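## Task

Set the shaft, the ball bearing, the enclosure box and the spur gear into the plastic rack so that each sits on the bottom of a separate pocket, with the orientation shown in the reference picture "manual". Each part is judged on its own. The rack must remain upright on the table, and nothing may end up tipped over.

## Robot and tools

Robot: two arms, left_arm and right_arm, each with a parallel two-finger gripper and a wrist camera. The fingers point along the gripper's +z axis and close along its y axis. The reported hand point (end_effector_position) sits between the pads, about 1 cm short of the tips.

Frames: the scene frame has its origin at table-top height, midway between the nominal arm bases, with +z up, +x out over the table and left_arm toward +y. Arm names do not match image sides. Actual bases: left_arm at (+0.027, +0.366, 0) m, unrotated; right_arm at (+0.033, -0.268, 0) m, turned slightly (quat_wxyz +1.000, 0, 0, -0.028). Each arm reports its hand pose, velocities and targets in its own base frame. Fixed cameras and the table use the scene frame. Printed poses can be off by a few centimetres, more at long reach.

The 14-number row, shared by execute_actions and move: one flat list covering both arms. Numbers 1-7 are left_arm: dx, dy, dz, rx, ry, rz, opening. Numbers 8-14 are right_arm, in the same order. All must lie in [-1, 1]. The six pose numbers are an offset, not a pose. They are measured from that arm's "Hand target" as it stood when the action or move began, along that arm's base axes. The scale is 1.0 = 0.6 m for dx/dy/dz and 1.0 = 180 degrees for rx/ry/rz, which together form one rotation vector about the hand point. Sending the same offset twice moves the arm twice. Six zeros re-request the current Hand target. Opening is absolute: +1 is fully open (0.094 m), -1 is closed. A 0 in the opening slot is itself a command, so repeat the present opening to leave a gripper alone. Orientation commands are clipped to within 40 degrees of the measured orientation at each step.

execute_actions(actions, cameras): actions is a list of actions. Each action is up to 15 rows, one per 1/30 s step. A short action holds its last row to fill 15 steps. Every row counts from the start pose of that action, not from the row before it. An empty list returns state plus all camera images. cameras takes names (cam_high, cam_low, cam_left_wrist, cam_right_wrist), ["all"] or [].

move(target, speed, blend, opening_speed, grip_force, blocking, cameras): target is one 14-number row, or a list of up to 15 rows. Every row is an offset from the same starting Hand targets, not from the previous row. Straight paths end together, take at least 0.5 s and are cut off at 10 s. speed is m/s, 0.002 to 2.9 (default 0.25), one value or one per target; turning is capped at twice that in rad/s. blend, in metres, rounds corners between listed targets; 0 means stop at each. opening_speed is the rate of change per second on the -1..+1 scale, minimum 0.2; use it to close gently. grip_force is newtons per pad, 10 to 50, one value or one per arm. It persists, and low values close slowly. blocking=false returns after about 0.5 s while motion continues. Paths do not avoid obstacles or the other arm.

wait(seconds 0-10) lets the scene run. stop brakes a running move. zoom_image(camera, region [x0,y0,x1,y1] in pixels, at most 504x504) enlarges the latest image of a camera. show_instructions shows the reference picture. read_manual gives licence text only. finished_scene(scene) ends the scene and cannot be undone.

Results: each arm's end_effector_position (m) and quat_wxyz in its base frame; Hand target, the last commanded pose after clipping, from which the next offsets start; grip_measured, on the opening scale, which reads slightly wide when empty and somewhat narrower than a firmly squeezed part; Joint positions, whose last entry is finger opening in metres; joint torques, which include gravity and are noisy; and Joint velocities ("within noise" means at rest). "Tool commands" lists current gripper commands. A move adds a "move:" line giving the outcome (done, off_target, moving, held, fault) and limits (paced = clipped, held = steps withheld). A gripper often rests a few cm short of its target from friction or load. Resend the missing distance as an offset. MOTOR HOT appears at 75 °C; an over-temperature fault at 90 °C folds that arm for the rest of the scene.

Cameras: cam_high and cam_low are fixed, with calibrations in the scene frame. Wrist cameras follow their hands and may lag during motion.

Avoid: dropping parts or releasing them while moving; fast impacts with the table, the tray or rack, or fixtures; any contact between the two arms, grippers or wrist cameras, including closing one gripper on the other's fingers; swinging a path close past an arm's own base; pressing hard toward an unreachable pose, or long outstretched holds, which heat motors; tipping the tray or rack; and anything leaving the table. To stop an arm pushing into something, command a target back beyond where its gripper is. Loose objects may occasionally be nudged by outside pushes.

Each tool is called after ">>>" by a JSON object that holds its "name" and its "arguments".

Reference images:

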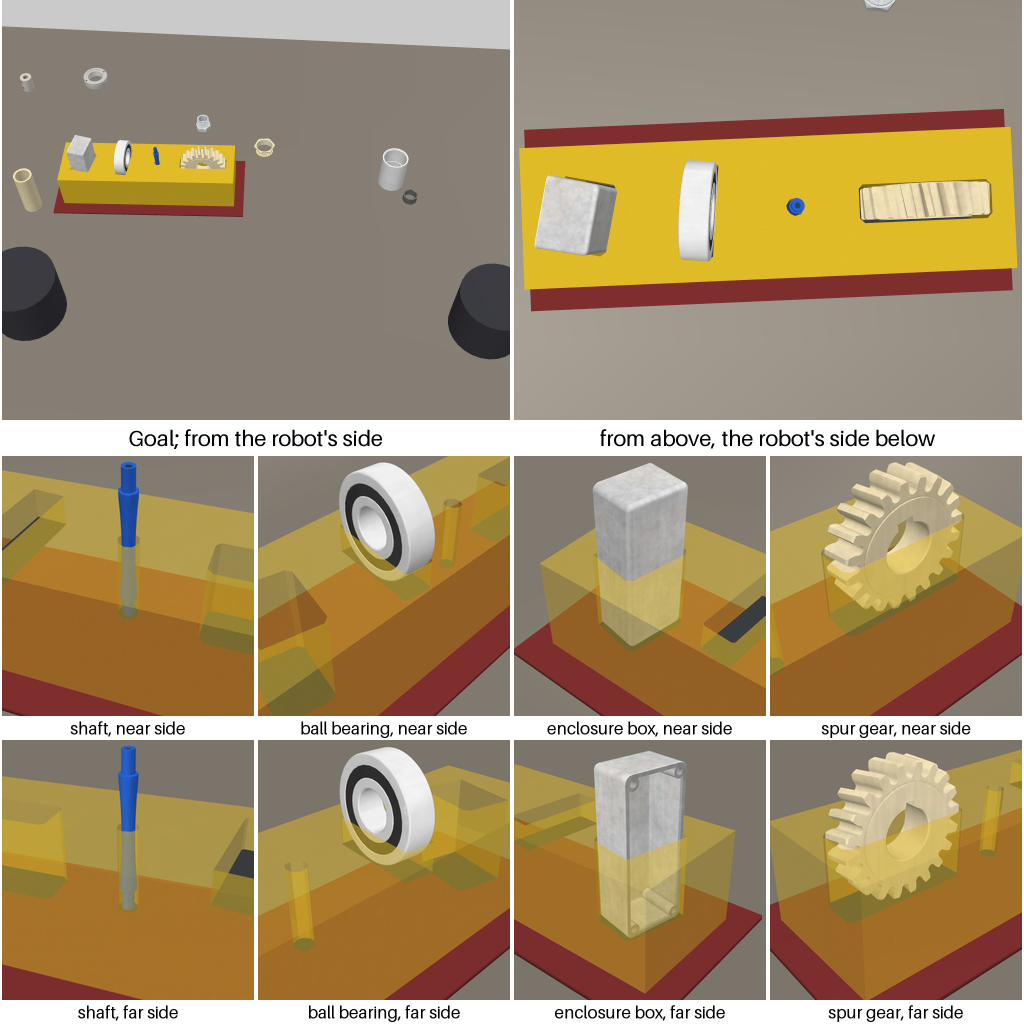

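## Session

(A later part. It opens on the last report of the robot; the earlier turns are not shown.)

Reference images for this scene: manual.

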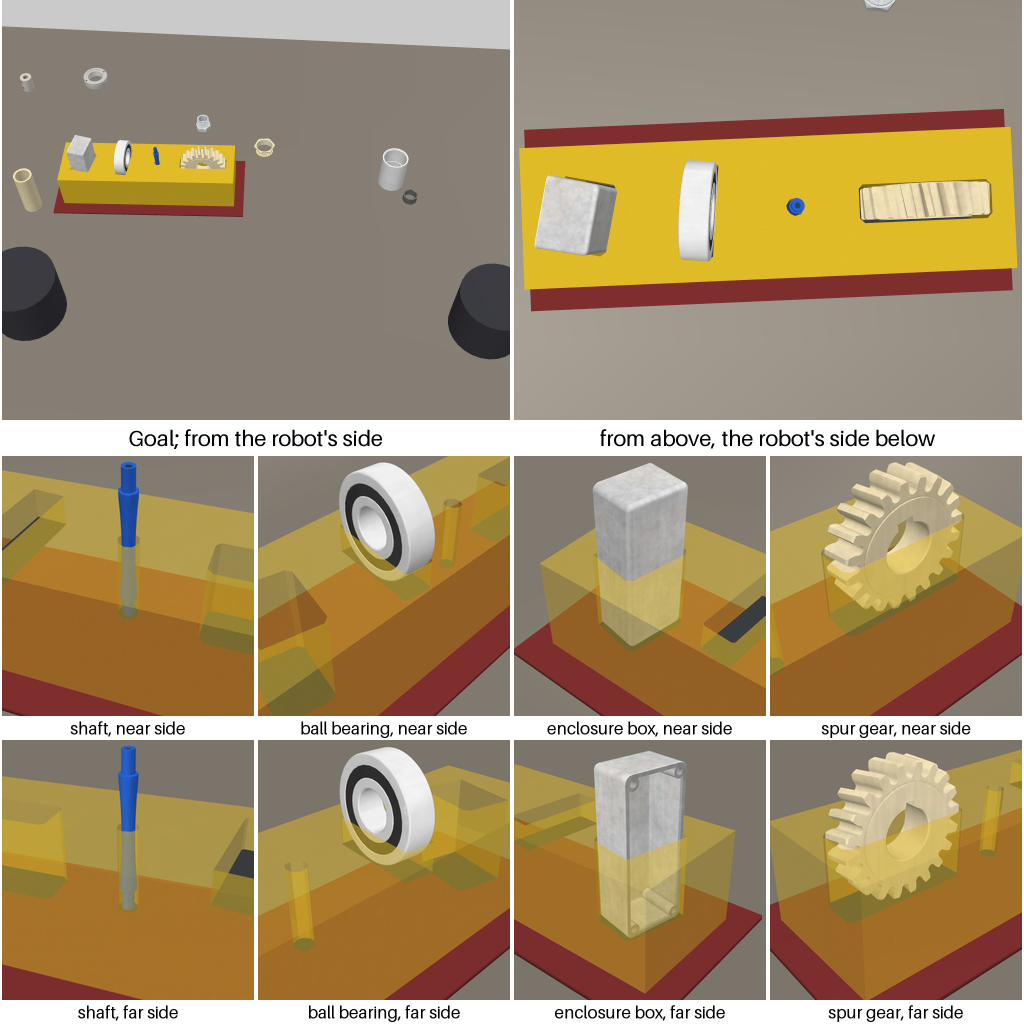

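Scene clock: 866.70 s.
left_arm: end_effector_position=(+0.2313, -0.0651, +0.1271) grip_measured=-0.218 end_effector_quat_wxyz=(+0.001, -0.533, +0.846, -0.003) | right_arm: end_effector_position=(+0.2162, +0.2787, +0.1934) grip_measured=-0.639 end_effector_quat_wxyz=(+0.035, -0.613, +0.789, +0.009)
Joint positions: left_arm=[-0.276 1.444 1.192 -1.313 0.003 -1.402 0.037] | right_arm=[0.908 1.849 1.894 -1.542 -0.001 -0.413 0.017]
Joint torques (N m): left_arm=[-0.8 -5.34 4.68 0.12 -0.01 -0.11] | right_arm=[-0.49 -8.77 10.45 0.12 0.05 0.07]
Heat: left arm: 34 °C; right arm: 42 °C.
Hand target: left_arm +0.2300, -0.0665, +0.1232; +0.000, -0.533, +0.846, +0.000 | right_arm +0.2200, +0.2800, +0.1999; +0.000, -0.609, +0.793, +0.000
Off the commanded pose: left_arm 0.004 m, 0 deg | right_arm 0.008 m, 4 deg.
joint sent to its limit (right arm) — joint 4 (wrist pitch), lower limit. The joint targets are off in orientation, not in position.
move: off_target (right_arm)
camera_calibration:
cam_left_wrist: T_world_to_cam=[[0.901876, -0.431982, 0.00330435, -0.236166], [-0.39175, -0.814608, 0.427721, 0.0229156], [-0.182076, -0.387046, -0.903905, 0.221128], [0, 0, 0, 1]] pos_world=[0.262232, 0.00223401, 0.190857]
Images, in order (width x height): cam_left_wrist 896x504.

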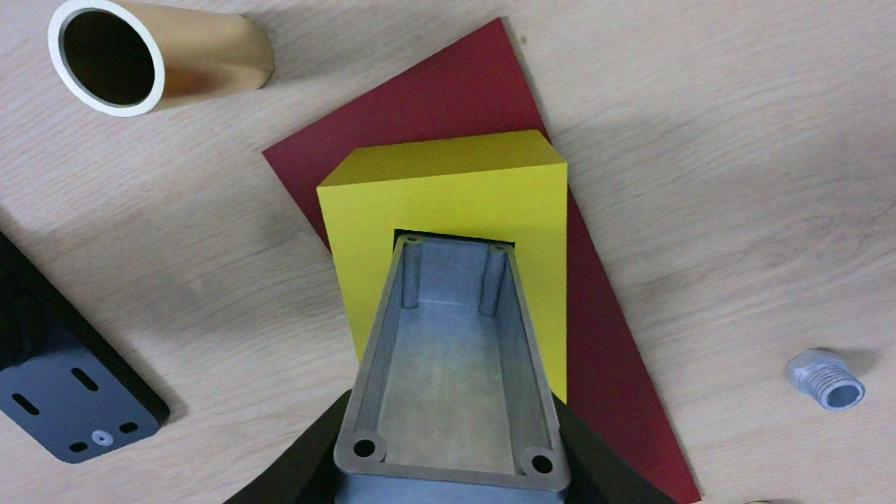

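>>> {"name": "move", "arguments": {"target": [-0.0004,0.0002,-0.0167,0,0,0,-0.33,0,0,0,0,0,0,-0.72], "speed": 0.05, "cameras": ["cam_left_wrist"]}}

>>> {"name": "zoom_image", "arguments": {"camera": "cam_left_wrist", "region": [370, 190, 550, 290]}}

Scene clock: 875.87 s.
left_arm: end_effector_position=(+0.2312, -0.0650, +0.1173) grip_measured=-0.218 end_effector_quat_wxyz=(+0.002, -0.533, +0.846, -0.004) | right_arm: end_effector_position=(+0.2162, +0.2787, +0.1934) grip_measured=-0.639 end_effector_quat_wxyz=(+0.035, -0.613, +0.789, +0.009)
Joint positions: left_arm=[-0.276 1.444 1.153 -1.273 0.003 -1.402 0.037] | right_arm=[0.908 1.849 1.894 -1.542 -0.001 -0.413 0.017]
Joint torques (N m): left_arm=[-0.79 -5.27 4.7 0.13 -0.01 -0.11] | right_arm=[-0.46 -8.81 10.59 0.11 0.05 0.08]
Heat: left arm: 33 °C; right arm: 42 °C.
Hand target: left_arm +0.2298, -0.0664, +0.1132; +0.000, -0.533, +0.846, +0.000 | right_arm +0.2200, +0.2800, +0.1999; +0.000, -0.609, +0.793, +0.000
Off the commanded pose: left_arm 0.005 m, 0 deg | right_arm 0.008 m, 4 deg.
joint sent to its limit (right arm) — joint 4 (wrist pitch), lower limit. The joint targets are off in orientation, not in position.
move: off_target (right_arm)
camera_calibration:
cam_left_wrist: T_world_to_cam=[[0.901866, -0.431997, 0.00400627, -0.23608], [-0.392049, -0.814501, 0.427651, 0.0271198], [-0.181481, -0.387255, -0.903935, 0.212083], [0, 0, 0, 1]] pos_world=[0.262033, 0.00223352, 0.181057]
Images, in order (width x height): cam_left_wrist 896x504.

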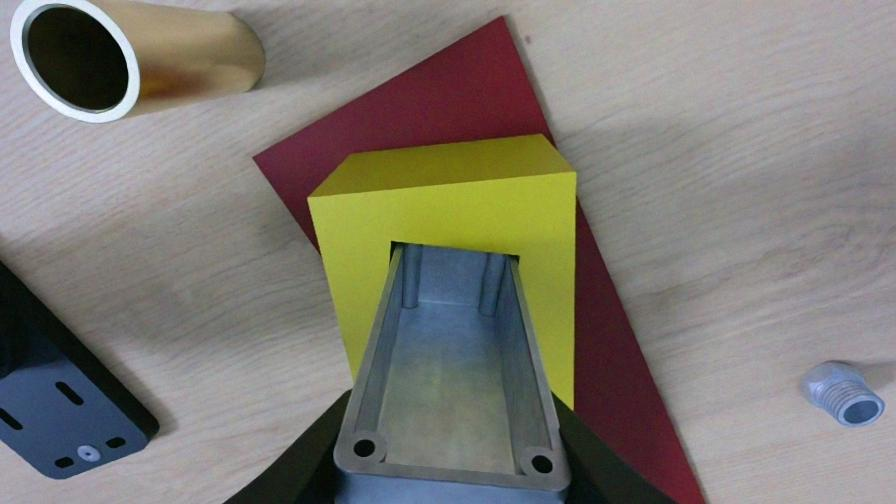

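Scaled by 2.800 from the camera's 896x504 image, which has a finer 1280x720 frame.

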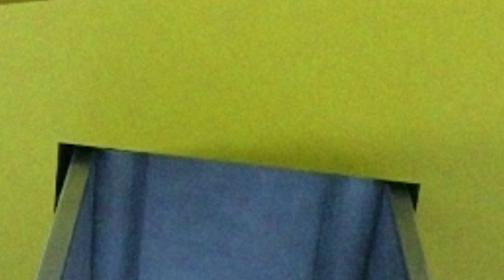

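>>> {"name": "move", "arguments": {"target": [-0.0005,-0.001,-0.0367,0,0,0,-0.33,0,0,0,0,0,0,-0.72], "speed": 0.05, "cameras": ["cam_left_wrist"]}}

Scene clock: 882.67 s.
left_arm: end_effector_position=(+0.2311, -0.0659, +0.0963) grip_measured=-0.218 end_effector_quat_wxyz=(+0.003, -0.533, +0.846, -0.006) | right_arm: end_effector_position=(+0.2162, +0.2787, +0.1934) grip_measured=-0.639 end_effector_quat_wxyz=(+0.035, -0.613, +0.789, +0.009)
Joint positions: left_arm=[-0.28 1.448 1.073 -1.184 0.003 -1.405 0.037] | right_arm=[0.908 1.849 1.894 -1.542 -0.001 -0.413 0.017]
Joint torques (N m): left_arm=[-0.76 -4.83 4.67 0.13 -0.02 -0.11] | right_arm=[-0.49 -8.75 10.41 0.12 0.03 0.08]
Heat: left arm: 33 °C; right arm: 42 °C.
Hand target: left_arm +0.2295, -0.0669, +0.0911; +0.000, -0.533, +0.846, +0.000 | right_arm +0.2200, +0.2800, +0.1999; +0.000, -0.609, +0.793, +0.000
Off the commanded pose: left_arm 0.005 m, 1 deg | right_arm 0.008 m, 4 deg.
joint sent to its limit (right arm) — joint 4 (wrist pitch), lower limit. The joint targets are off in orientation, not in position.
move: off_target (right_arm)
camera_calibration:
cam_left_wrist: T_world_to_cam=[[0.901677, -0.432323, 0.00868089, -0.236779], [-0.394167, -0.813511, 0.427588, 0.0358942], [-0.177794, -0.388968, -0.903932, 0.191774], [0, 0, 0, 1]] pos_world=[0.261742, 0.0014293, 0.160058]
Images, in order (width x height): cam_left_wrist 896x504.

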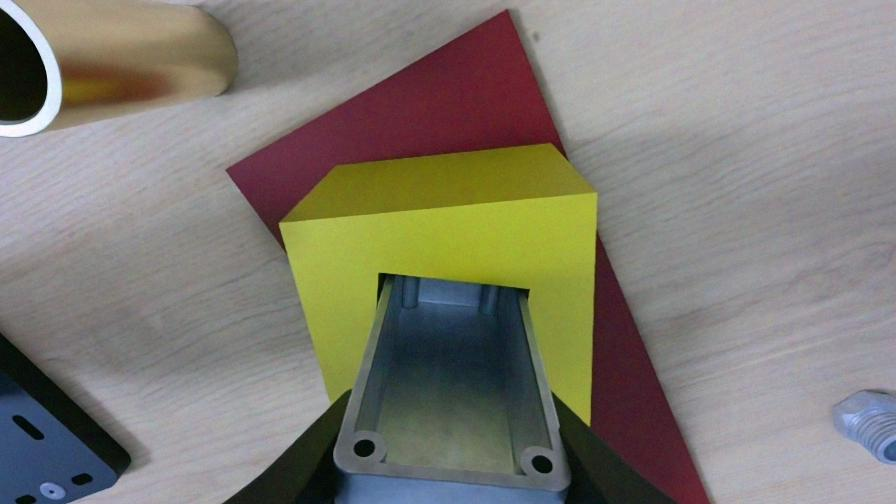

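>>> {"name": "move", "arguments": {"target": [0,0,-0.02,0,0,0,-0.33,0,0,0,0,0,0,-0.72], "speed": 0.05}}

Scene clock: 888.97 s.
left_arm: end_effector_position=(+0.2314, -0.0660, +0.0844) grip_measured=-0.218 end_effector_quat_wxyz=(+0.003, -0.533, +0.846, -0.006) | right_arm: end_effector_position=(+0.2162, +0.2787, +0.1934) grip_measured=-0.639 end_effector_quat_wxyz=(+0.035, -0.613, +0.789, +0.009)
Joint positions: left_arm=[-0.28 1.456 1.032 -1.135 0.003 -1.405 0.037] | right_arm=[0.908 1.849 1.894 -1.542 -0.001 -0.413 0.017]
Joint torques (N m): left_arm=[-0.76 -4.82 4.63 0.15 -0.02 -0.11] | right_arm=[-0.5 -8.75 10.56 0.1 0.03 0.06]
Heat: left arm: 34 °C; right arm: 42 °C.
Hand target: left_arm +0.2295, -0.0670, +0.0791; +0.000, -0.533, +0.846, +0.000 | right_arm +0.2200, +0.2800, +0.1999; +0.000, -0.609, +0.793, +0.000
Off the commanded pose: left_arm 0.006 m, 1 deg | right_arm 0.008 m, 4 deg.
joint sent to its limit (right arm) — joint 4 (wrist pitch), lower limit. The joint targets are off in orientation, not in position.
move: off_target (right_arm)

>>> {"name": "move", "arguments": {"target": [0,0,-0.012,0,0,0,-0.33,0,0,0,0,0,0,-0.72], "speed": 0.05, "cameras": ["cam_left_wrist","cam_high"]}}

>>> {"name": "zoom_image", "arguments": {"camera": "cam_high", "region": [320, 180, 520, 310]}}

Scene clock: 894.57 s.
left_arm: end_effector_position=(+0.2306, -0.0658, +0.0801) grip_measured=-0.218 end_effector_quat_wxyz=(+0.003, -0.533, +0.846, -0.005) | right_arm: end_effector_position=(+0.2162, +0.2787, +0.1934) grip_measured=-0.639 end_effector_quat_wxyz=(+0.035, -0.613, +0.789, +0.009)
Joint positions: left_arm=[-0.28 1.457 1.016 -1.119 0.003 -1.405 0.037] | right_arm=[0.908 1.849 1.894 -1.542 -0.001 -0.413 0.017]
Joint torques (N m): left_arm=[-0.76 -4.44 4.07 0.3 -0.02 -0.11] | right_arm=[-0.43 -8.85 10.5 0.12 0.03 0.06]
Heat: left arm: 34 °C; right arm: 42 °C.
Hand target: left_arm +0.2295, -0.0669, +0.0719; +0.000, -0.533, +0.846, +0.000 | right_arm +0.2200, +0.2800, +0.1999; +0.000, -0.609, +0.793, +0.000
Off the commanded pose: left_arm 0.008 m, 1 deg | right_arm 0.008 m, 4 deg.
joint sent to its limit (right arm) — joint 4 (wrist pitch), lower limit. The joint targets are off in orientation, not in position.
move: off_target (right_arm)
camera_calibration:
cam_left_wrist: T_world_to_cam=[[0.901657, -0.432379, 0.0079153, -0.236073], [-0.393899, -0.813585, 0.427695, 0.0427835], [-0.178487, -0.388753, -0.903888, 0.17722], [0, 0, 0, 1]] pos_world=[0.261341, 0.00162973, 0.143758]
Images, in order (width x height): cam_high 896x504, cam_left_wrist 896x504.

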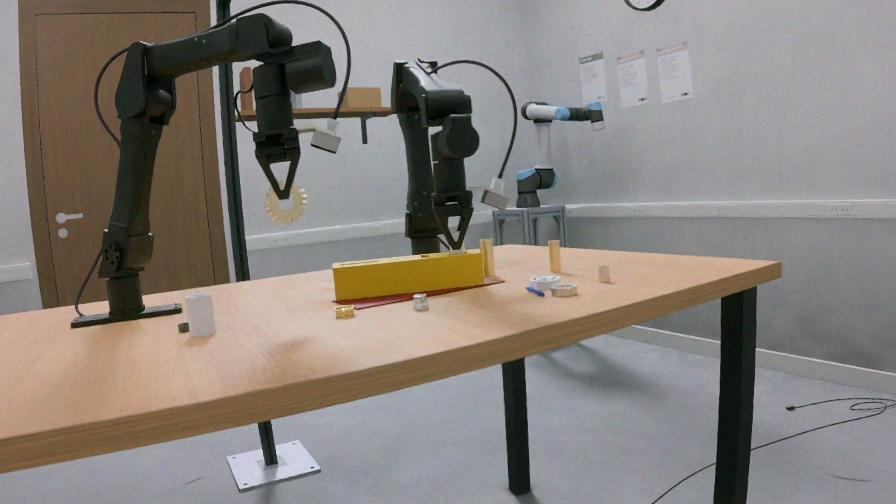

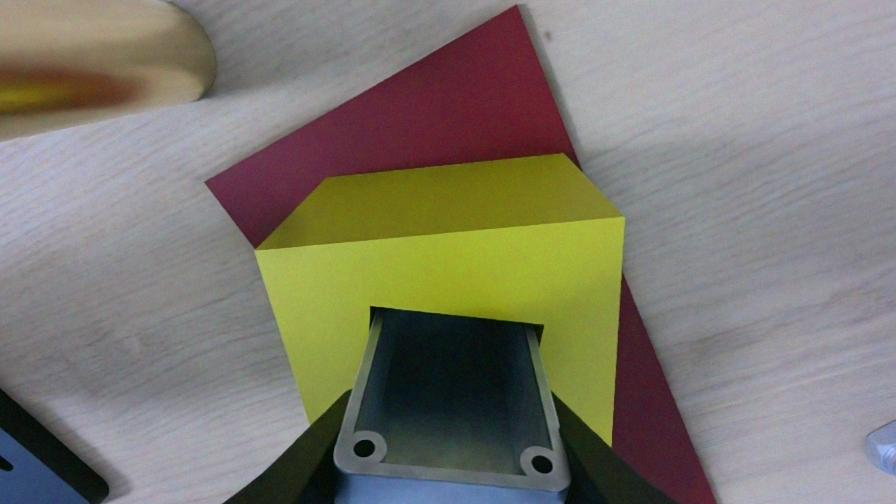

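Scaled by 2.520 from the camera's 896x504 image, which has a finer 1280x720 frame.

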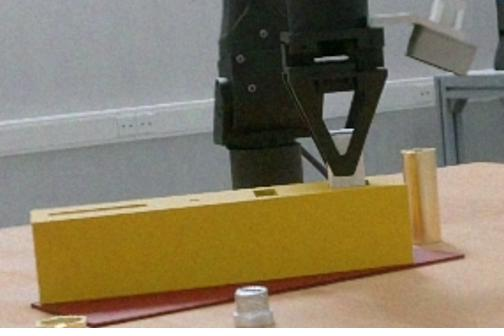

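>>> {"name": "move", "arguments": {"target": [[0,0,0.01,0,0,0,-0.33,0,0,0,0,0,0,-0.72],[0,0,0.01,0,0,0,0.0,0,0,0,0,0,0,-0.72],[0,0,0.17,0,0,0,0.0,0,0,0,0,0,0,-0.72]], "speed": [0.1,0.1,0.2], "opening_speed": 1.0, "cameras": ["cam_left_wrist"]}}

Scene clock: 904.27 s.
left_arm: end_effector_position=(+0.2317, -0.0661, +0.1709) grip_measured=-0.002 end_effector_quat_wxyz=(+0.002, -0.533, +0.846, -0.004) | right_arm: end_effector_position=(+0.2162, +0.2787, +0.1934) grip_measured=-0.639 end_effector_quat_wxyz=(+0.035, -0.613, +0.789, +0.009)
Joint positions: left_arm=[-0.28 1.457 1.378 -1.484 0.003 -1.405 0.047] | right_arm=[0.908 1.849 1.894 -1.542 -0.001 -0.413 0.017]
Joint torques (N m): left_arm=[-0.75 -5.46 6.61 -0.2 -0.01 -0.11] | right_arm=[-0.46 -8.75 10.58 0.11 0.03 0.06]
Heat: left arm: 34 °C; right arm: 42 °C.
Hand target: left_arm +0.2295, -0.0669, +0.1740; +0.000, -0.533, +0.846, +0.000 | right_arm +0.2200, +0.2800, +0.1999; +0.000, -0.609, +0.793, +0.000
Off the commanded pose: left_arm 0.004 m, 1 deg | right_arm 0.008 m, 4 deg.
joint sent to its limit (right arm) — joint 4 (wrist pitch), lower limit. The joint targets are off in orientation, not in position.
move: off_target (right_arm)
camera_calibration:
cam_left_wrist: T_world_to_cam=[[0.90184, -0.432037, 0.00525555, -0.237466], [-0.392479, -0.814059, 0.428099, 0.00358572], [-0.180676, -0.38814, -0.903717, 0.259975], [0, 0, 0, 1]] pos_world=[0.262535, 0.00123147, 0.234657]
Images, in order (width x height): cam_left_wrist 896x504.

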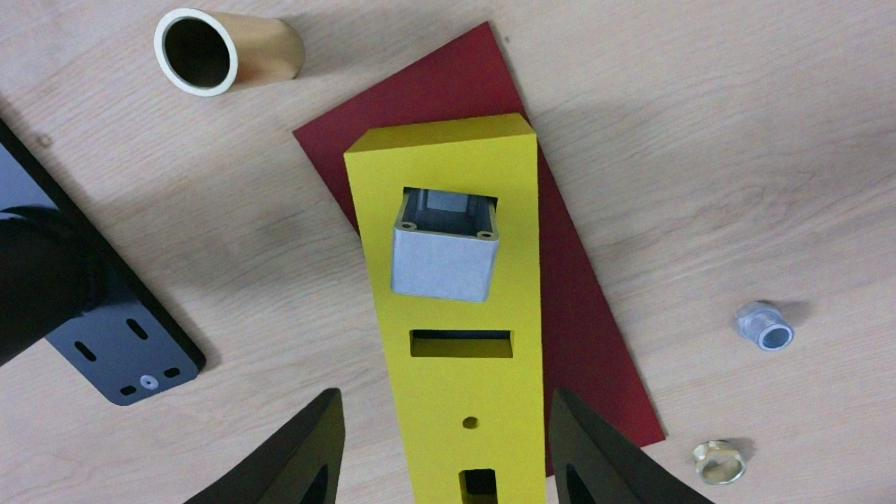

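>>> {"name": "move", "arguments": {"target": [[0.2698,0.1263,-0.1483,-0.0165,0.0960,-0.6038,0.4,0,0,0,0,0,0,-0.72],[0.2698,0.1263,-0.1483,-0.0165,0.0960,-0.6038,0.4,-0.1253,0.203,-0.1,0,0,0,-0.72]], "speed": [0.4,0.25], "blend": [0.03,0], "cameras": ["cam_left_wrist","cam_right_wrist"]}}

Scene clock: 957.50 s.
left_arm: end_effector_position=(+0.3906, +0.0046, +0.0888) grip_measured=+0.399 end_effector_quat_wxyz=(-0.110, +0.379, +0.917, +0.051) | right_arm: end_effector_position=(+0.1405, +0.3965, +0.1325) grip_measured=-0.639 end_effector_quat_wxyz=(-0.005, -0.613, +0.790, -0.002)
Joint positions: left_arm=[-0.067 2.229 2.011 -1.531 -0.166 0.702 0.066] | right_arm=[1.227 2.207 2.175 -1.55 -0.002 -0.093 0.017]
Joint torques (N m): left_arm=[0.69 -11.28 6.97 -0.56 -0.15 0.03] | right_arm=[-0.38 -12.51 10.89 0.01 0.03 0.07]
Heat: left arm: 35 °C; right arm: 43 °C.
Hand target: left_arm +0.3914, +0.0088, +0.0849; -0.121, +0.379, +0.916, +0.050 | right_arm +0.1449, +0.4018, +0.1398; +0.000, -0.609, +0.793, +0.000
Off the commanded pose: left_arm 0.006 m, 1 deg | right_arm 0.010 m, 1 deg.
joint sent to its limit (right arm) — joint 4 (wrist pitch), lower limit. The joint targets still meet the commanded pose.
move: done
camera_calibration:
cam_left_wrist: T_world_to_cam=[[-0.708609, -0.705493, -0.0123849, 0.282106], [-0.552571, 0.543925, 0.631515, 0.196901], [-0.438793, 0.454341, -0.775265, 0.327387], [0, 0, 0, 1]] pos_world=[0.45236, -0.0568209, 0.132959]
cam_right_wrist: T_world_to_cam=[[0.965419, -0.260131, -0.0172674, -0.0292719], [-0.227437, -0.872752, 0.431944, 0.357188], [-0.127432, -0.41308, -0.901735, 0.389267], [0, 0, 0, 1]] pos_world=[0.159102, 0.46492, 0.196225]
Images, in order (width x height): cam_left_wrist 896x504, cam_right_wrist 896x504.

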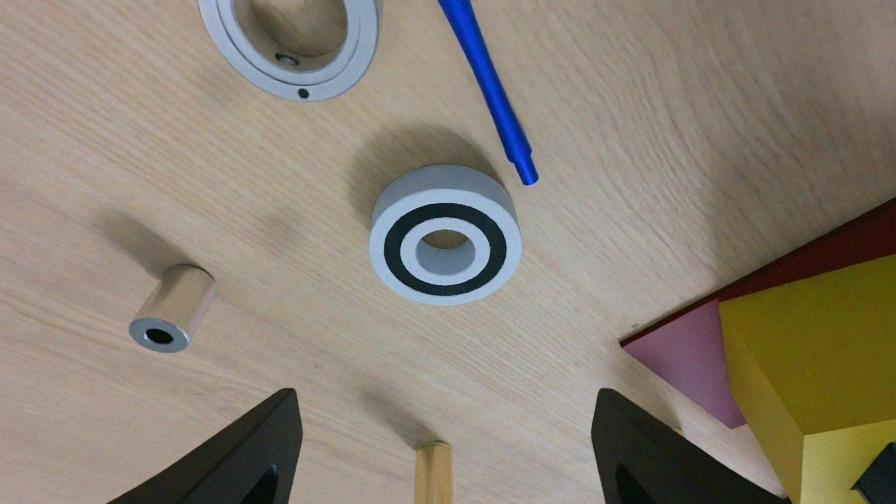

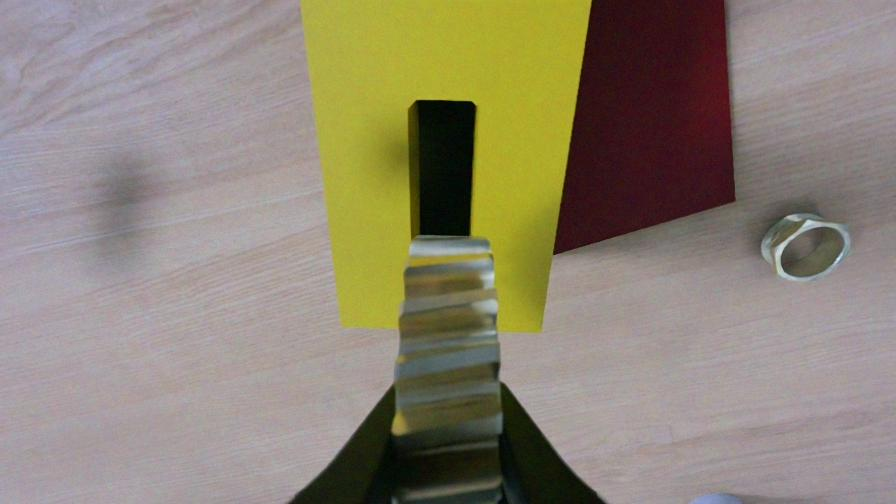

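>>> {"name": "move", "arguments": {"target": [0.0033,0,-0.1323,0,0,0,0.4,0.0052,0.0328,-0.0297,0,0,-0.0083,-0.72], "speed": 0.15, "cameras": ["cam_left_wrist","cam_right_wrist"]}}

>>> {"name": "zoom_image", "arguments": {"camera": "cam_right_wrist", "region": [350, 60, 550, 350]}}

Scene clock: 996.93 s.
left_arm: end_effector_position=(+0.3896, +0.0058, +0.0157) grip_measured=+0.399 end_effector_quat_wxyz=(-0.123, +0.380, +0.915, +0.050) | right_arm: end_effector_position=(+0.1471, +0.4149, +0.1176) grip_measured=-0.639 end_effector_quat_wxyz=(-0.004, -0.599, +0.801, -0.002)
Joint positions: left_arm=[-0.067 2.288 1.811 -1.298 -0.172 0.703 0.066] | right_arm=[1.227 2.301 2.271 -1.55 -0.002 -0.058 0.017]
Joint torques (N m): left_arm=[0.69 -12.1 4.59 -0.07 -0.09 0.03] | right_arm=[0.36 -12.66 10.97 0.02 0.05 0.04]
Heat: left arm: 35 °C; right arm: 45 °C.
Hand target: left_arm +0.3933, +0.0088, +0.0055; -0.121, +0.379, +0.916, +0.050 | right_arm +0.1480, +0.4214, +0.1222; +0.000, -0.599, +0.801, +0.000
Off the commanded pose: left_arm 0.011 m, 0 deg | right_arm 0.008 m, 0 deg.
joint sent to its limit (right arm) — joint 4 (wrist pitch), lower limit. The joint targets still meet the commanded pose.
move: off_target (left_arm)
camera_calibration:
cam_left_wrist: T_world_to_cam=[[-0.709838, -0.704365, -0.000404032, 0.281568], [-0.53588, 0.539671, 0.649298, 0.235097], [-0.457125, 0.461113, -0.760534, 0.276624], [0, 0, 0, 1]] pos_world=[0.452304, -0.0561036, 0.0578476]
cam_right_wrist: T_world_to_cam=[[0.955742, -0.293728, -0.0167648, -0.0157661], [-0.25832, -0.865074, 0.43002, 0.38279], [-0.140812, -0.406658, -0.902664, 0.383637], [0, 0, 0, 1]] pos_world=[0.167971, 0.48252, 0.181423]
Images, in order (width x height): cam_left_wrist 896x504, cam_right_wrist 896x504.

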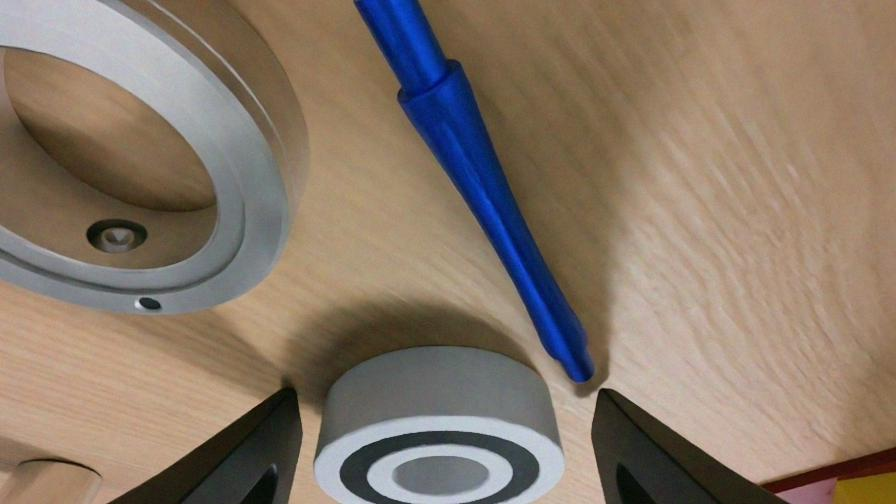

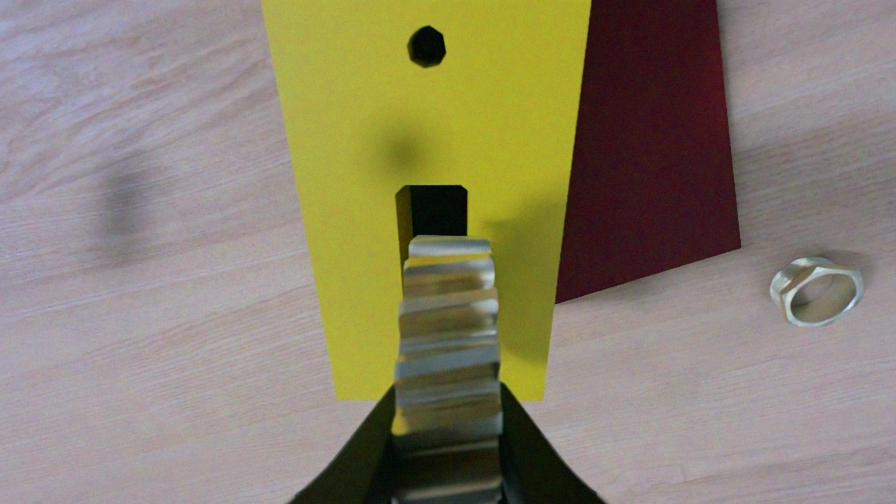

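Scaled by 1.738 from the camera's 896x504 image, which has a finer 1280x720 frame.

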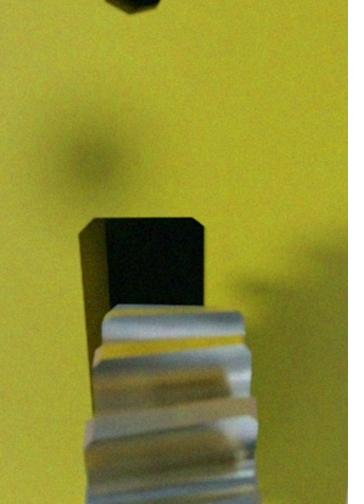

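>>> {"name": "move", "arguments": {"target": [0,0,0,0,0,0,0.4,-0.006,0.0015,-0.003,0,0,0,-0.72], "speed": 0.1, "cameras": ["cam_right_wrist","cam_high"]}}

Scene clock: 1037.93 s.
left_arm: end_effector_position=(+0.3896, +0.0058, +0.0157) grip_measured=+0.399 end_effector_quat_wxyz=(-0.123, +0.380, +0.915, +0.050) | right_arm: end_effector_position=(+0.1451, +0.4157, +0.1176) grip_measured=-0.639 end_effector_quat_wxyz=(-0.004, -0.598, +0.802, -0.002)
Joint positions: left_arm=[-0.067 2.288 1.811 -1.298 -0.172 0.703 0.066] | right_arm=[1.232 2.301 2.271 -1.55 -0.002 -0.05 0.017]
Joint torques (N m): left_arm=[0.69 -12.1 4.59 -0.07 -0.09 0.03] | right_arm=[0.81 -12.37 10.76 0 0.06 0.02]
Heat: left arm: 38 °C; right arm: 47 °C.
Hand target: left_arm +0.3933, +0.0088, +0.0055; -0.121, +0.379, +0.916, +0.050 | right_arm +0.1443, +0.4223, +0.1204; +0.000, -0.599, +0.801, +0.000
Off the commanded pose: left_arm 0.011 m, 0 deg | right_arm 0.007 m, 1 deg.
joint sent to its limit (right arm) — joint 4 (wrist pitch), lower limit. The joint targets still meet the commanded pose.
move: off_target (left_arm)
camera_calibration:
cam_right_wrist: T_world_to_cam=[[0.954819, -0.296715, -0.0167695, -0.0121441], [-0.26102, -0.864257, 0.430032, 0.382956], [-0.14209, -0.406226, -0.902658, 0.383656], [0, 0, 0, 1]] pos_world=[0.166068, 0.48322, 0.181423]
Images, in order (width x height): cam_high 896x504, cam_right_wrist 896x504.

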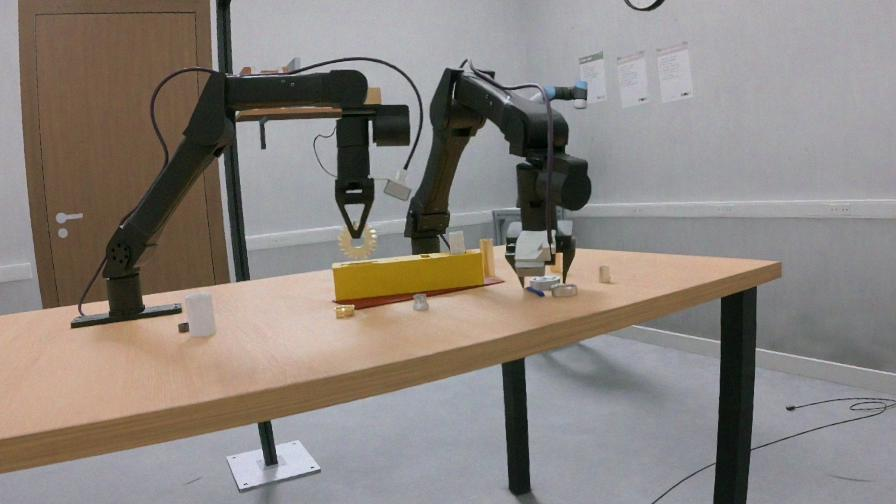

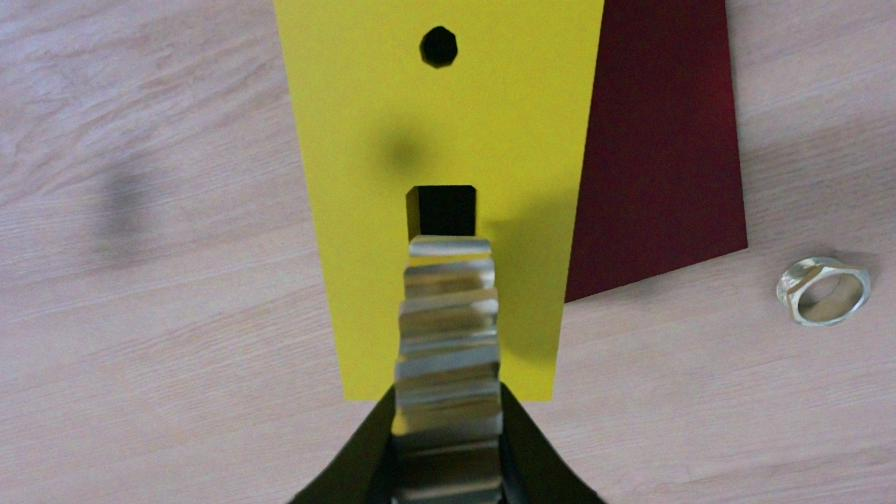

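>>> {"name": "move", "arguments": {"target": [[0,0,0,0,0,0,0.4,-0.0017,0.0005,0,0,0,0.0111,-0.72],[0,0,0,0,0,0,0.4,-0.0017,0.0005,-0.033,0,0,0.0111,-0.72]], "speed": 0.07, "cameras": ["cam_right_wrist"]}}

Scene clock: 1070.07 s.
left_arm: end_effector_position=(+0.3896, +0.0058, +0.0157) grip_measured=+0.399 end_effector_quat_wxyz=(-0.123, +0.380, +0.915, +0.050) | right_arm: end_effector_position=(+0.1462, +0.4194, +0.1050) grip_measured=-0.639 end_effector_quat_wxyz=(-0.002, -0.607, +0.795, +0.000)
Joint positions: left_arm=[-0.067 2.288 1.811 -1.298 -0.172 0.703 0.066] | right_arm=[1.232 2.301 2.221 -1.494 -0.002 -0.071 0.017]
Joint torques (N m): left_arm=[0.69 -12.11 4.59 -0.07 -0.09 0.03] | right_arm=[0.94 -13.42 6.32 0.22 0.03 -0.04]
Heat: left arm: 39 °C; right arm: 47 °C.
Hand target: left_arm +0.3933, +0.0088, +0.0055; -0.121, +0.379, +0.916, +0.050 | right_arm +0.1434, +0.4227, +0.1005; +0.000, -0.613, +0.790, +0.000
Off the commanded pose: left_arm 0.011 m, 0 deg | right_arm 0.006 m, 1 deg.
move: off_target (left_arm)
camera_calibration:
cam_right_wrist: T_world_to_cam=[[0.961091, -0.275732, -0.016609, -0.0221416], [-0.242911, -0.872257, 0.424454, 0.393183], [-0.131523, -0.403904, -0.905297, 0.371783], [0, 0, 0, 1]] pos_world=[0.165687, 0.487016, 0.169318]
Images, in order (width x height): cam_right_wrist 896x504.

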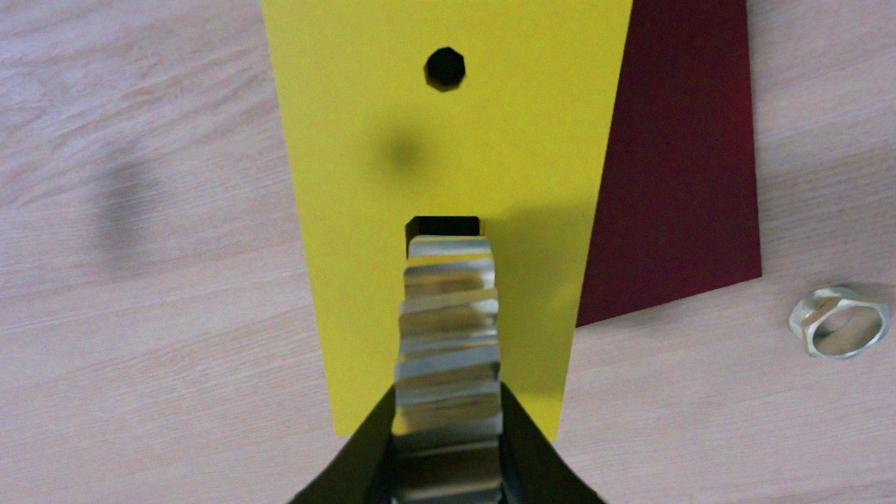

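>>> {"name": "move", "arguments": {"target": [0,0,0,0,0,0,0.4,-0.005,-0.0075,0.002,0,0,0,-0.72], "speed": 0.07, "cameras": ["cam_right_wrist"]}}

Scene clock: 1086.83 s.
left_arm: end_effector_position=(+0.3896, +0.0058, +0.0157) grip_measured=+0.399 end_effector_quat_wxyz=(-0.123, +0.380, +0.915, +0.050) | right_arm: end_effector_position=(+0.1426, +0.4156, +0.0947) grip_measured=-0.639 end_effector_quat_wxyz=(-0.012, -0.609, +0.793, -0.007)
Joint positions: left_arm=[-0.067 2.288 1.811 -1.298 -0.172 0.703 0.066] | right_arm=[1.237 2.301 2.179 -1.477 -0.002 -0.071 0.017]
Joint torques (N m): left_arm=[0.69 -12.11 4.57 -0.07 -0.09 0.03] | right_arm=[0.8 -16.25 6.12 0.18 0.04 -0.02]
Heat: left arm: 40 °C; right arm: 45 °C.
Hand target: left_arm +0.3933, +0.0088, +0.0055; -0.121, +0.379, +0.916, +0.050 | right_arm +0.1403, +0.4182, +0.1017; +0.000, -0.613, +0.790, +0.000
Off the commanded pose: left_arm 0.011 m, 0 deg | right_arm 0.008 m, 2 deg.
move: off_target (left_arm)
camera_calibration:
cam_right_wrist: T_world_to_cam=[[0.962289, -0.271434, -0.0179579, -0.0216559], [-0.235146, -0.863199, 0.446759, 0.386395], [-0.136767, -0.425689, -0.894474, 0.369215], [0, 0, 0, 1]] pos_world=[0.162195, 0.484829, 0.157239]
Images, in order (width x height): cam_right_wrist 896x504.

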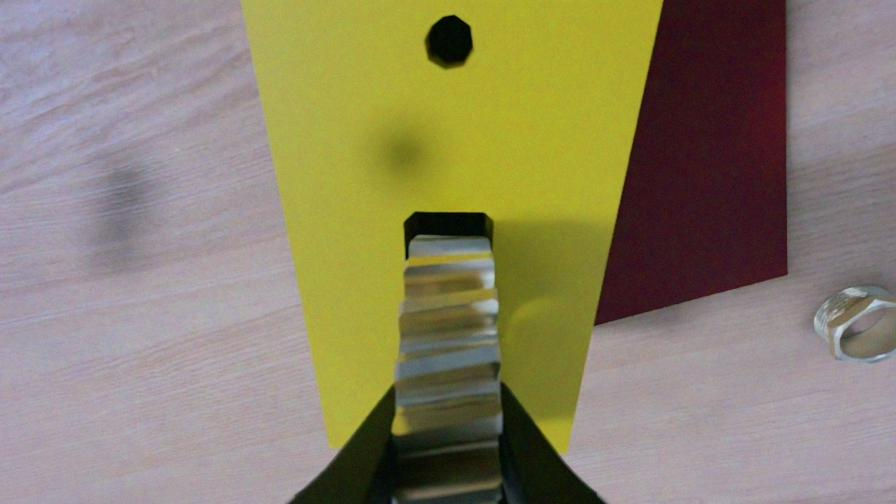

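>>> {"name": "move", "arguments": {"target": [0,0,0,0,0,0,0.4,0,0,-0.033,0,0,0,-0.72], "speed": 0.06, "cameras": ["cam_right_wrist","cam_high"]}}

Scene clock: 1091.90 s.
left_arm: end_effector_position=(+0.3896, +0.0058, +0.0157) grip_measured=+0.399 end_effector_quat_wxyz=(-0.123, +0.380, +0.915, +0.050) | right_arm: end_effector_position=(+0.1424, +0.4153, +0.0736) grip_measured=-0.639 end_effector_quat_wxyz=(-0.015, -0.609, +0.793, -0.009)
Joint positions: left_arm=[-0.067 2.288 1.811 -1.298 -0.172 0.703 0.066] | right_arm=[1.238 2.3 2.093 -1.399 -0.001 -0.072 0.017]
Joint torques (N m): left_arm=[0.69 -12.1 4.59 -0.07 -0.09 0.03] | right_arm=[0.8 -17.02 5.64 0.23 0.04 0]
Heat: left arm: 40 °C; right arm: 46 °C.
Hand target: left_arm +0.3933, +0.0088, +0.0055; -0.121, +0.379, +0.916, +0.050 | right_arm +0.1402, +0.4182, +0.0818; +0.000, -0.613, +0.790, +0.000
Off the commanded pose: left_arm 0.011 m, 0 deg | right_arm 0.009 m, 2 deg.
move: off_target (left_arm)
camera_calibration:
cam_right_wrist: T_world_to_cam=[[0.962476, -0.27079, -0.017694, -0.0222995], [-0.233734, -0.860365, 0.452925, 0.393669], [-0.137871, -0.431794, -0.891373, 0.352649], [0, 0, 0, 1]] pos_world=[0.162097, 0.484932, 0.135645]
Images, in order (width x height): cam_high 896x504, cam_right_wrist 896x504.

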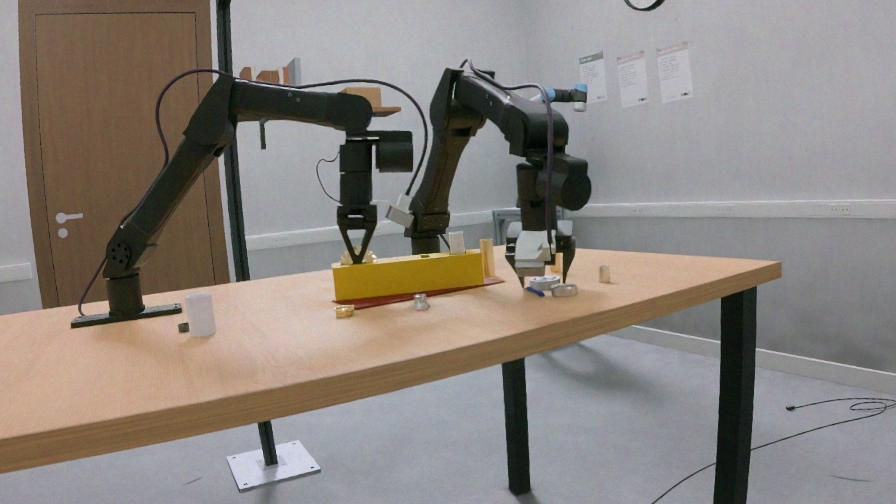

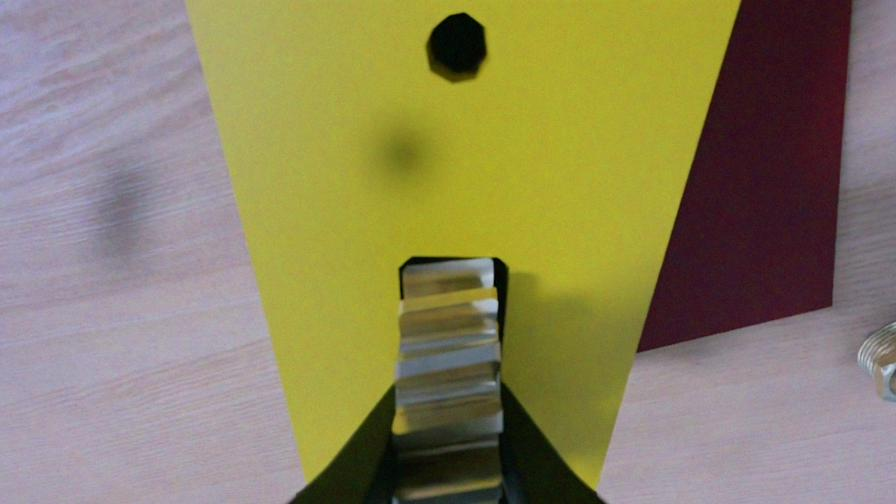

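>>> {"name": "move", "arguments": {"target": [0,0,0,0,0,0,0.4,0,0,-0.012,0,0,0,-0.72], "speed": 0.04}}

>>> {"name": "move", "arguments": {"target": [0,0,0,0,0,0,0.4,0,0,-0.012,0,0,0,-0.72], "speed": 0.04, "cameras": ["cam_right_wrist","cam_high"]}}

Scene clock: 1096.97 s.
left_arm: end_effector_position=(+0.3896, +0.0058, +0.0157) grip_measured=+0.399 end_effector_quat_wxyz=(-0.123, +0.380, +0.915, +0.050) | right_arm: end_effector_position=(+0.1423, +0.4150, +0.0733) grip_measured=-0.639 end_effector_quat_wxyz=(-0.011, -0.609, +0.793, -0.007)
Joint positions: left_arm=[-0.067 2.288 1.811 -1.298 -0.172 0.703 0.066] | right_arm=[1.238 2.287 2.071 -1.381 -0.001 -0.072 0.017]
Joint torques (N m): left_arm=[0.69 -12.1 4.59 -0.07 -0.09 0.03] | right_arm=[0.81 -15.97 4.85 0.34 0.05 -0.01]
Heat: left arm: 40 °C; right arm: 46 °C.
Hand target: left_arm +0.3933, +0.0088, +0.0055; -0.121, +0.379, +0.916, +0.050 | right_arm +0.1402, +0.4182, +0.0747; +0.000, -0.613, +0.790, +0.000
Off the commanded pose: left_arm 0.011 m, 0 deg | right_arm 0.004 m, 2 deg.
move: off_target (left_arm)

Scene clock: 1097.73 s.
left_arm: end_effector_position=(+0.3896, +0.0058, +0.0157) grip_measured=+0.399 end_effector_quat_wxyz=(-0.123, +0.380, +0.915, +0.050) | right_arm: end_effector_position=(+0.1423, +0.4148, +0.0731) grip_measured=-0.639 end_effector_quat_wxyz=(-0.007, -0.609, +0.793, -0.004)
Joint positions: left_arm=[-0.067 2.288 1.811 -1.298 -0.172 0.703 0.066] | right_arm=[1.238 2.274 2.048 -1.361 -0.001 -0.072 0.017]
Joint torques (N m): left_arm=[0.7 -12.1 4.59 -0.07 -0.1 0.03] | right_arm=[0.72 -14.43 4.42 0.42 0.03 0]
Heat: left arm: 40 °C; right arm: 46 °C.
Hand target: left_arm +0.3933, +0.0088, +0.0055; -0.121, +0.379, +0.916, +0.050 | right_arm +0.1402, +0.4182, +0.0676; +0.000, -0.613, +0.790, +0.000
Off the commanded pose: left_arm 0.011 m, 0 deg | right_arm 0.007 m, 1 deg.
move: off_target (left_arm)
camera_calibration:
cam_right_wrist: T_world_to_cam=[[0.962589, -0.270456, -0.0166111, -0.0225645], [-0.236321, -0.867931, 0.436862, 0.398078], [-0.132569, -0.416593, -0.899375, 0.345473], [0, 0, 0, 1]] pos_world=[0.161594, 0.483323, 0.13643]
Images, in order (width x height): cam_high 896x504, cam_right_wrist 896x504.

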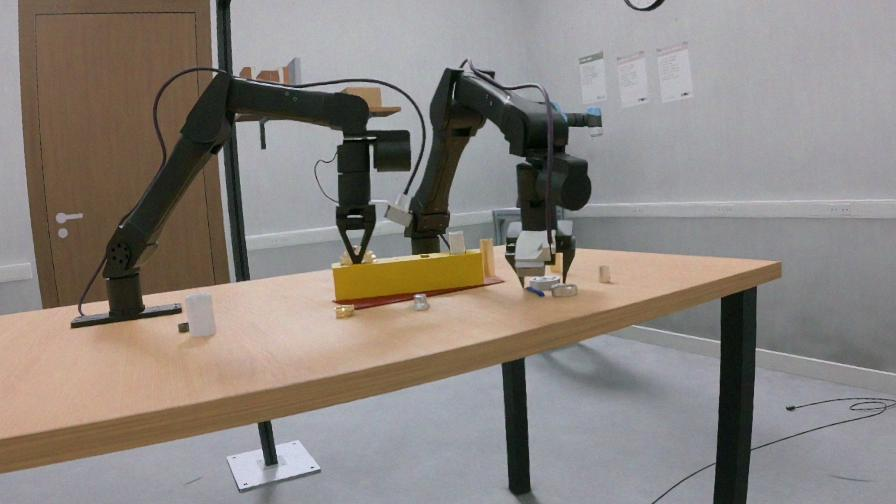

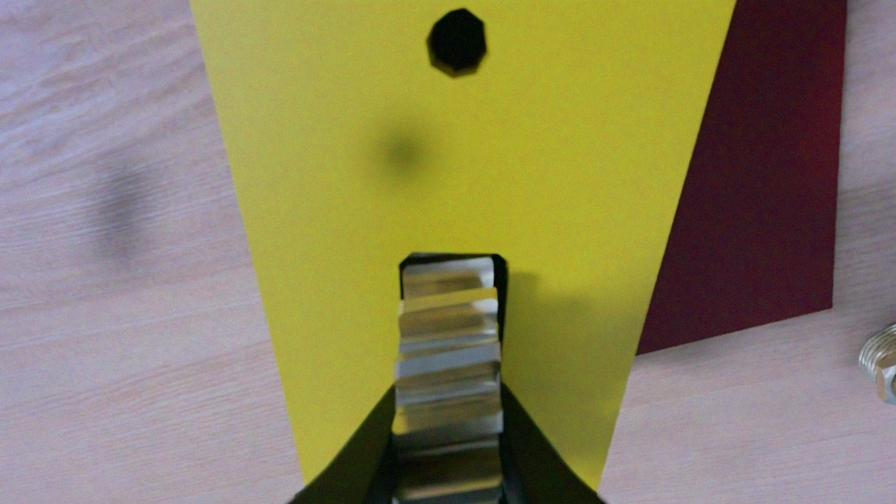

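>>> {"name": "move", "arguments": {"target": [[0,0,0,0,0,0,0.4,0,0,0.012,0,0,0,-0.72],[0,0,0,0,0,0,-0.05,0,0,0.012,0,0,0,-0.45]], "speed": 0.06, "opening_speed": 0.6, "cameras": ["cam_right_wrist","cam_left_wrist"]}}

Scene clock: 1106.70 s.
left_arm: end_effector_position=(+0.3934, +0.0068, +0.0152) grip_measured=+0.084 end_effector_quat_wxyz=(-0.117, +0.380, +0.916, +0.055) | right_arm: end_effector_position=(+0.1401, +0.4155, +0.0732) grip_measured=-0.453 end_effector_quat_wxyz=(-0.008, -0.611, +0.792, -0.003)
Joint positions: left_arm=[-0.067 2.288 1.811 -1.283 -0.179 0.703 0.051] | right_arm=[1.242 2.273 2.048 -1.361 -0.003 -0.072 0.026]
Joint torques (N m): left_arm=[0.7 -12.11 4.63 -0.21 -0.03 0.03] | right_arm=[0.42 -14.39 6.74 0.22 0.07 -0.01]
Heat: left arm: 40 °C; right arm: 49 °C.
Hand target: left_arm +0.3932, +0.0088, +0.0055; -0.121, +0.379, +0.916, +0.050 | right_arm +0.1402, +0.4182, +0.0748; +0.000, -0.613, +0.790, +0.000
Off the commanded pose: left_arm 0.010 m, 1 deg | right_arm 0.003 m, 1 deg.
move: done; target 2's new opening was sent with left_arm's hand 0.011 m and 0 deg from that target
camera_calibration:
cam_left_wrist: T_world_to_cam=[[-0.71071, -0.703312, -0.0156085, 0.285561], [-0.545046, 0.536481, 0.644293, 0.240559], [-0.444765, 0.466413, -0.76462, 0.272663], [0, 0, 0, 1]] pos_world=[0.455338, -0.0553903, 0.0579501]
cam_right_wrist: T_world_to_cam=[[0.963661, -0.266459, -0.0188918, -0.0219314], [-0.231836, -0.869384, 0.436376, 0.398241], [-0.132701, -0.416139, -0.899566, 0.345418], [0, 0, 0, 1]] pos_world=[0.159298, 0.484123, 0.136529]
Images, in order (width x height): cam_left_wrist 896x504, cam_right_wrist 896x504.

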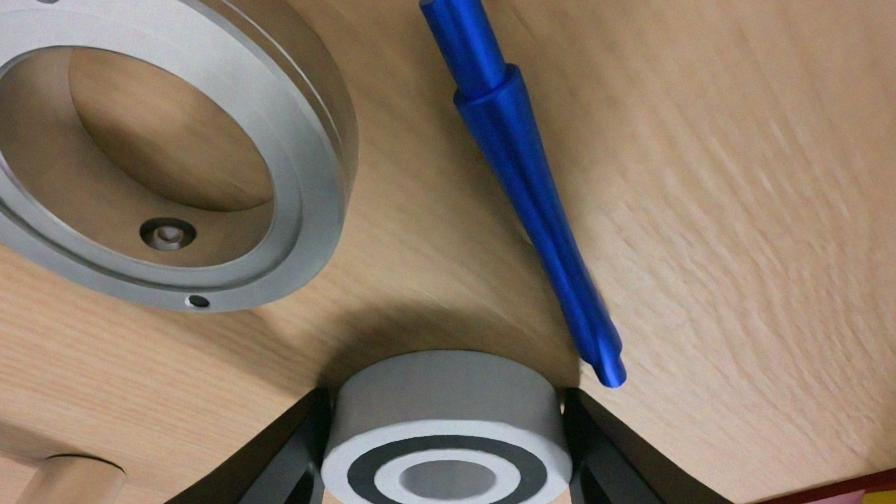

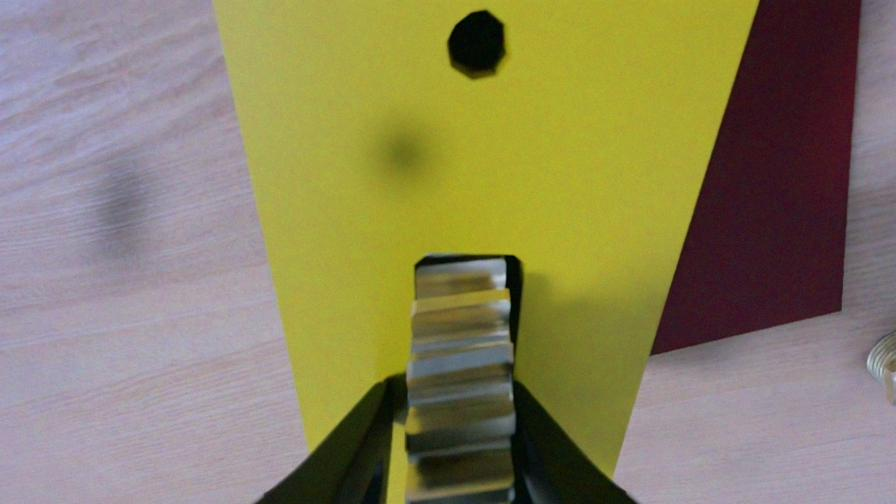

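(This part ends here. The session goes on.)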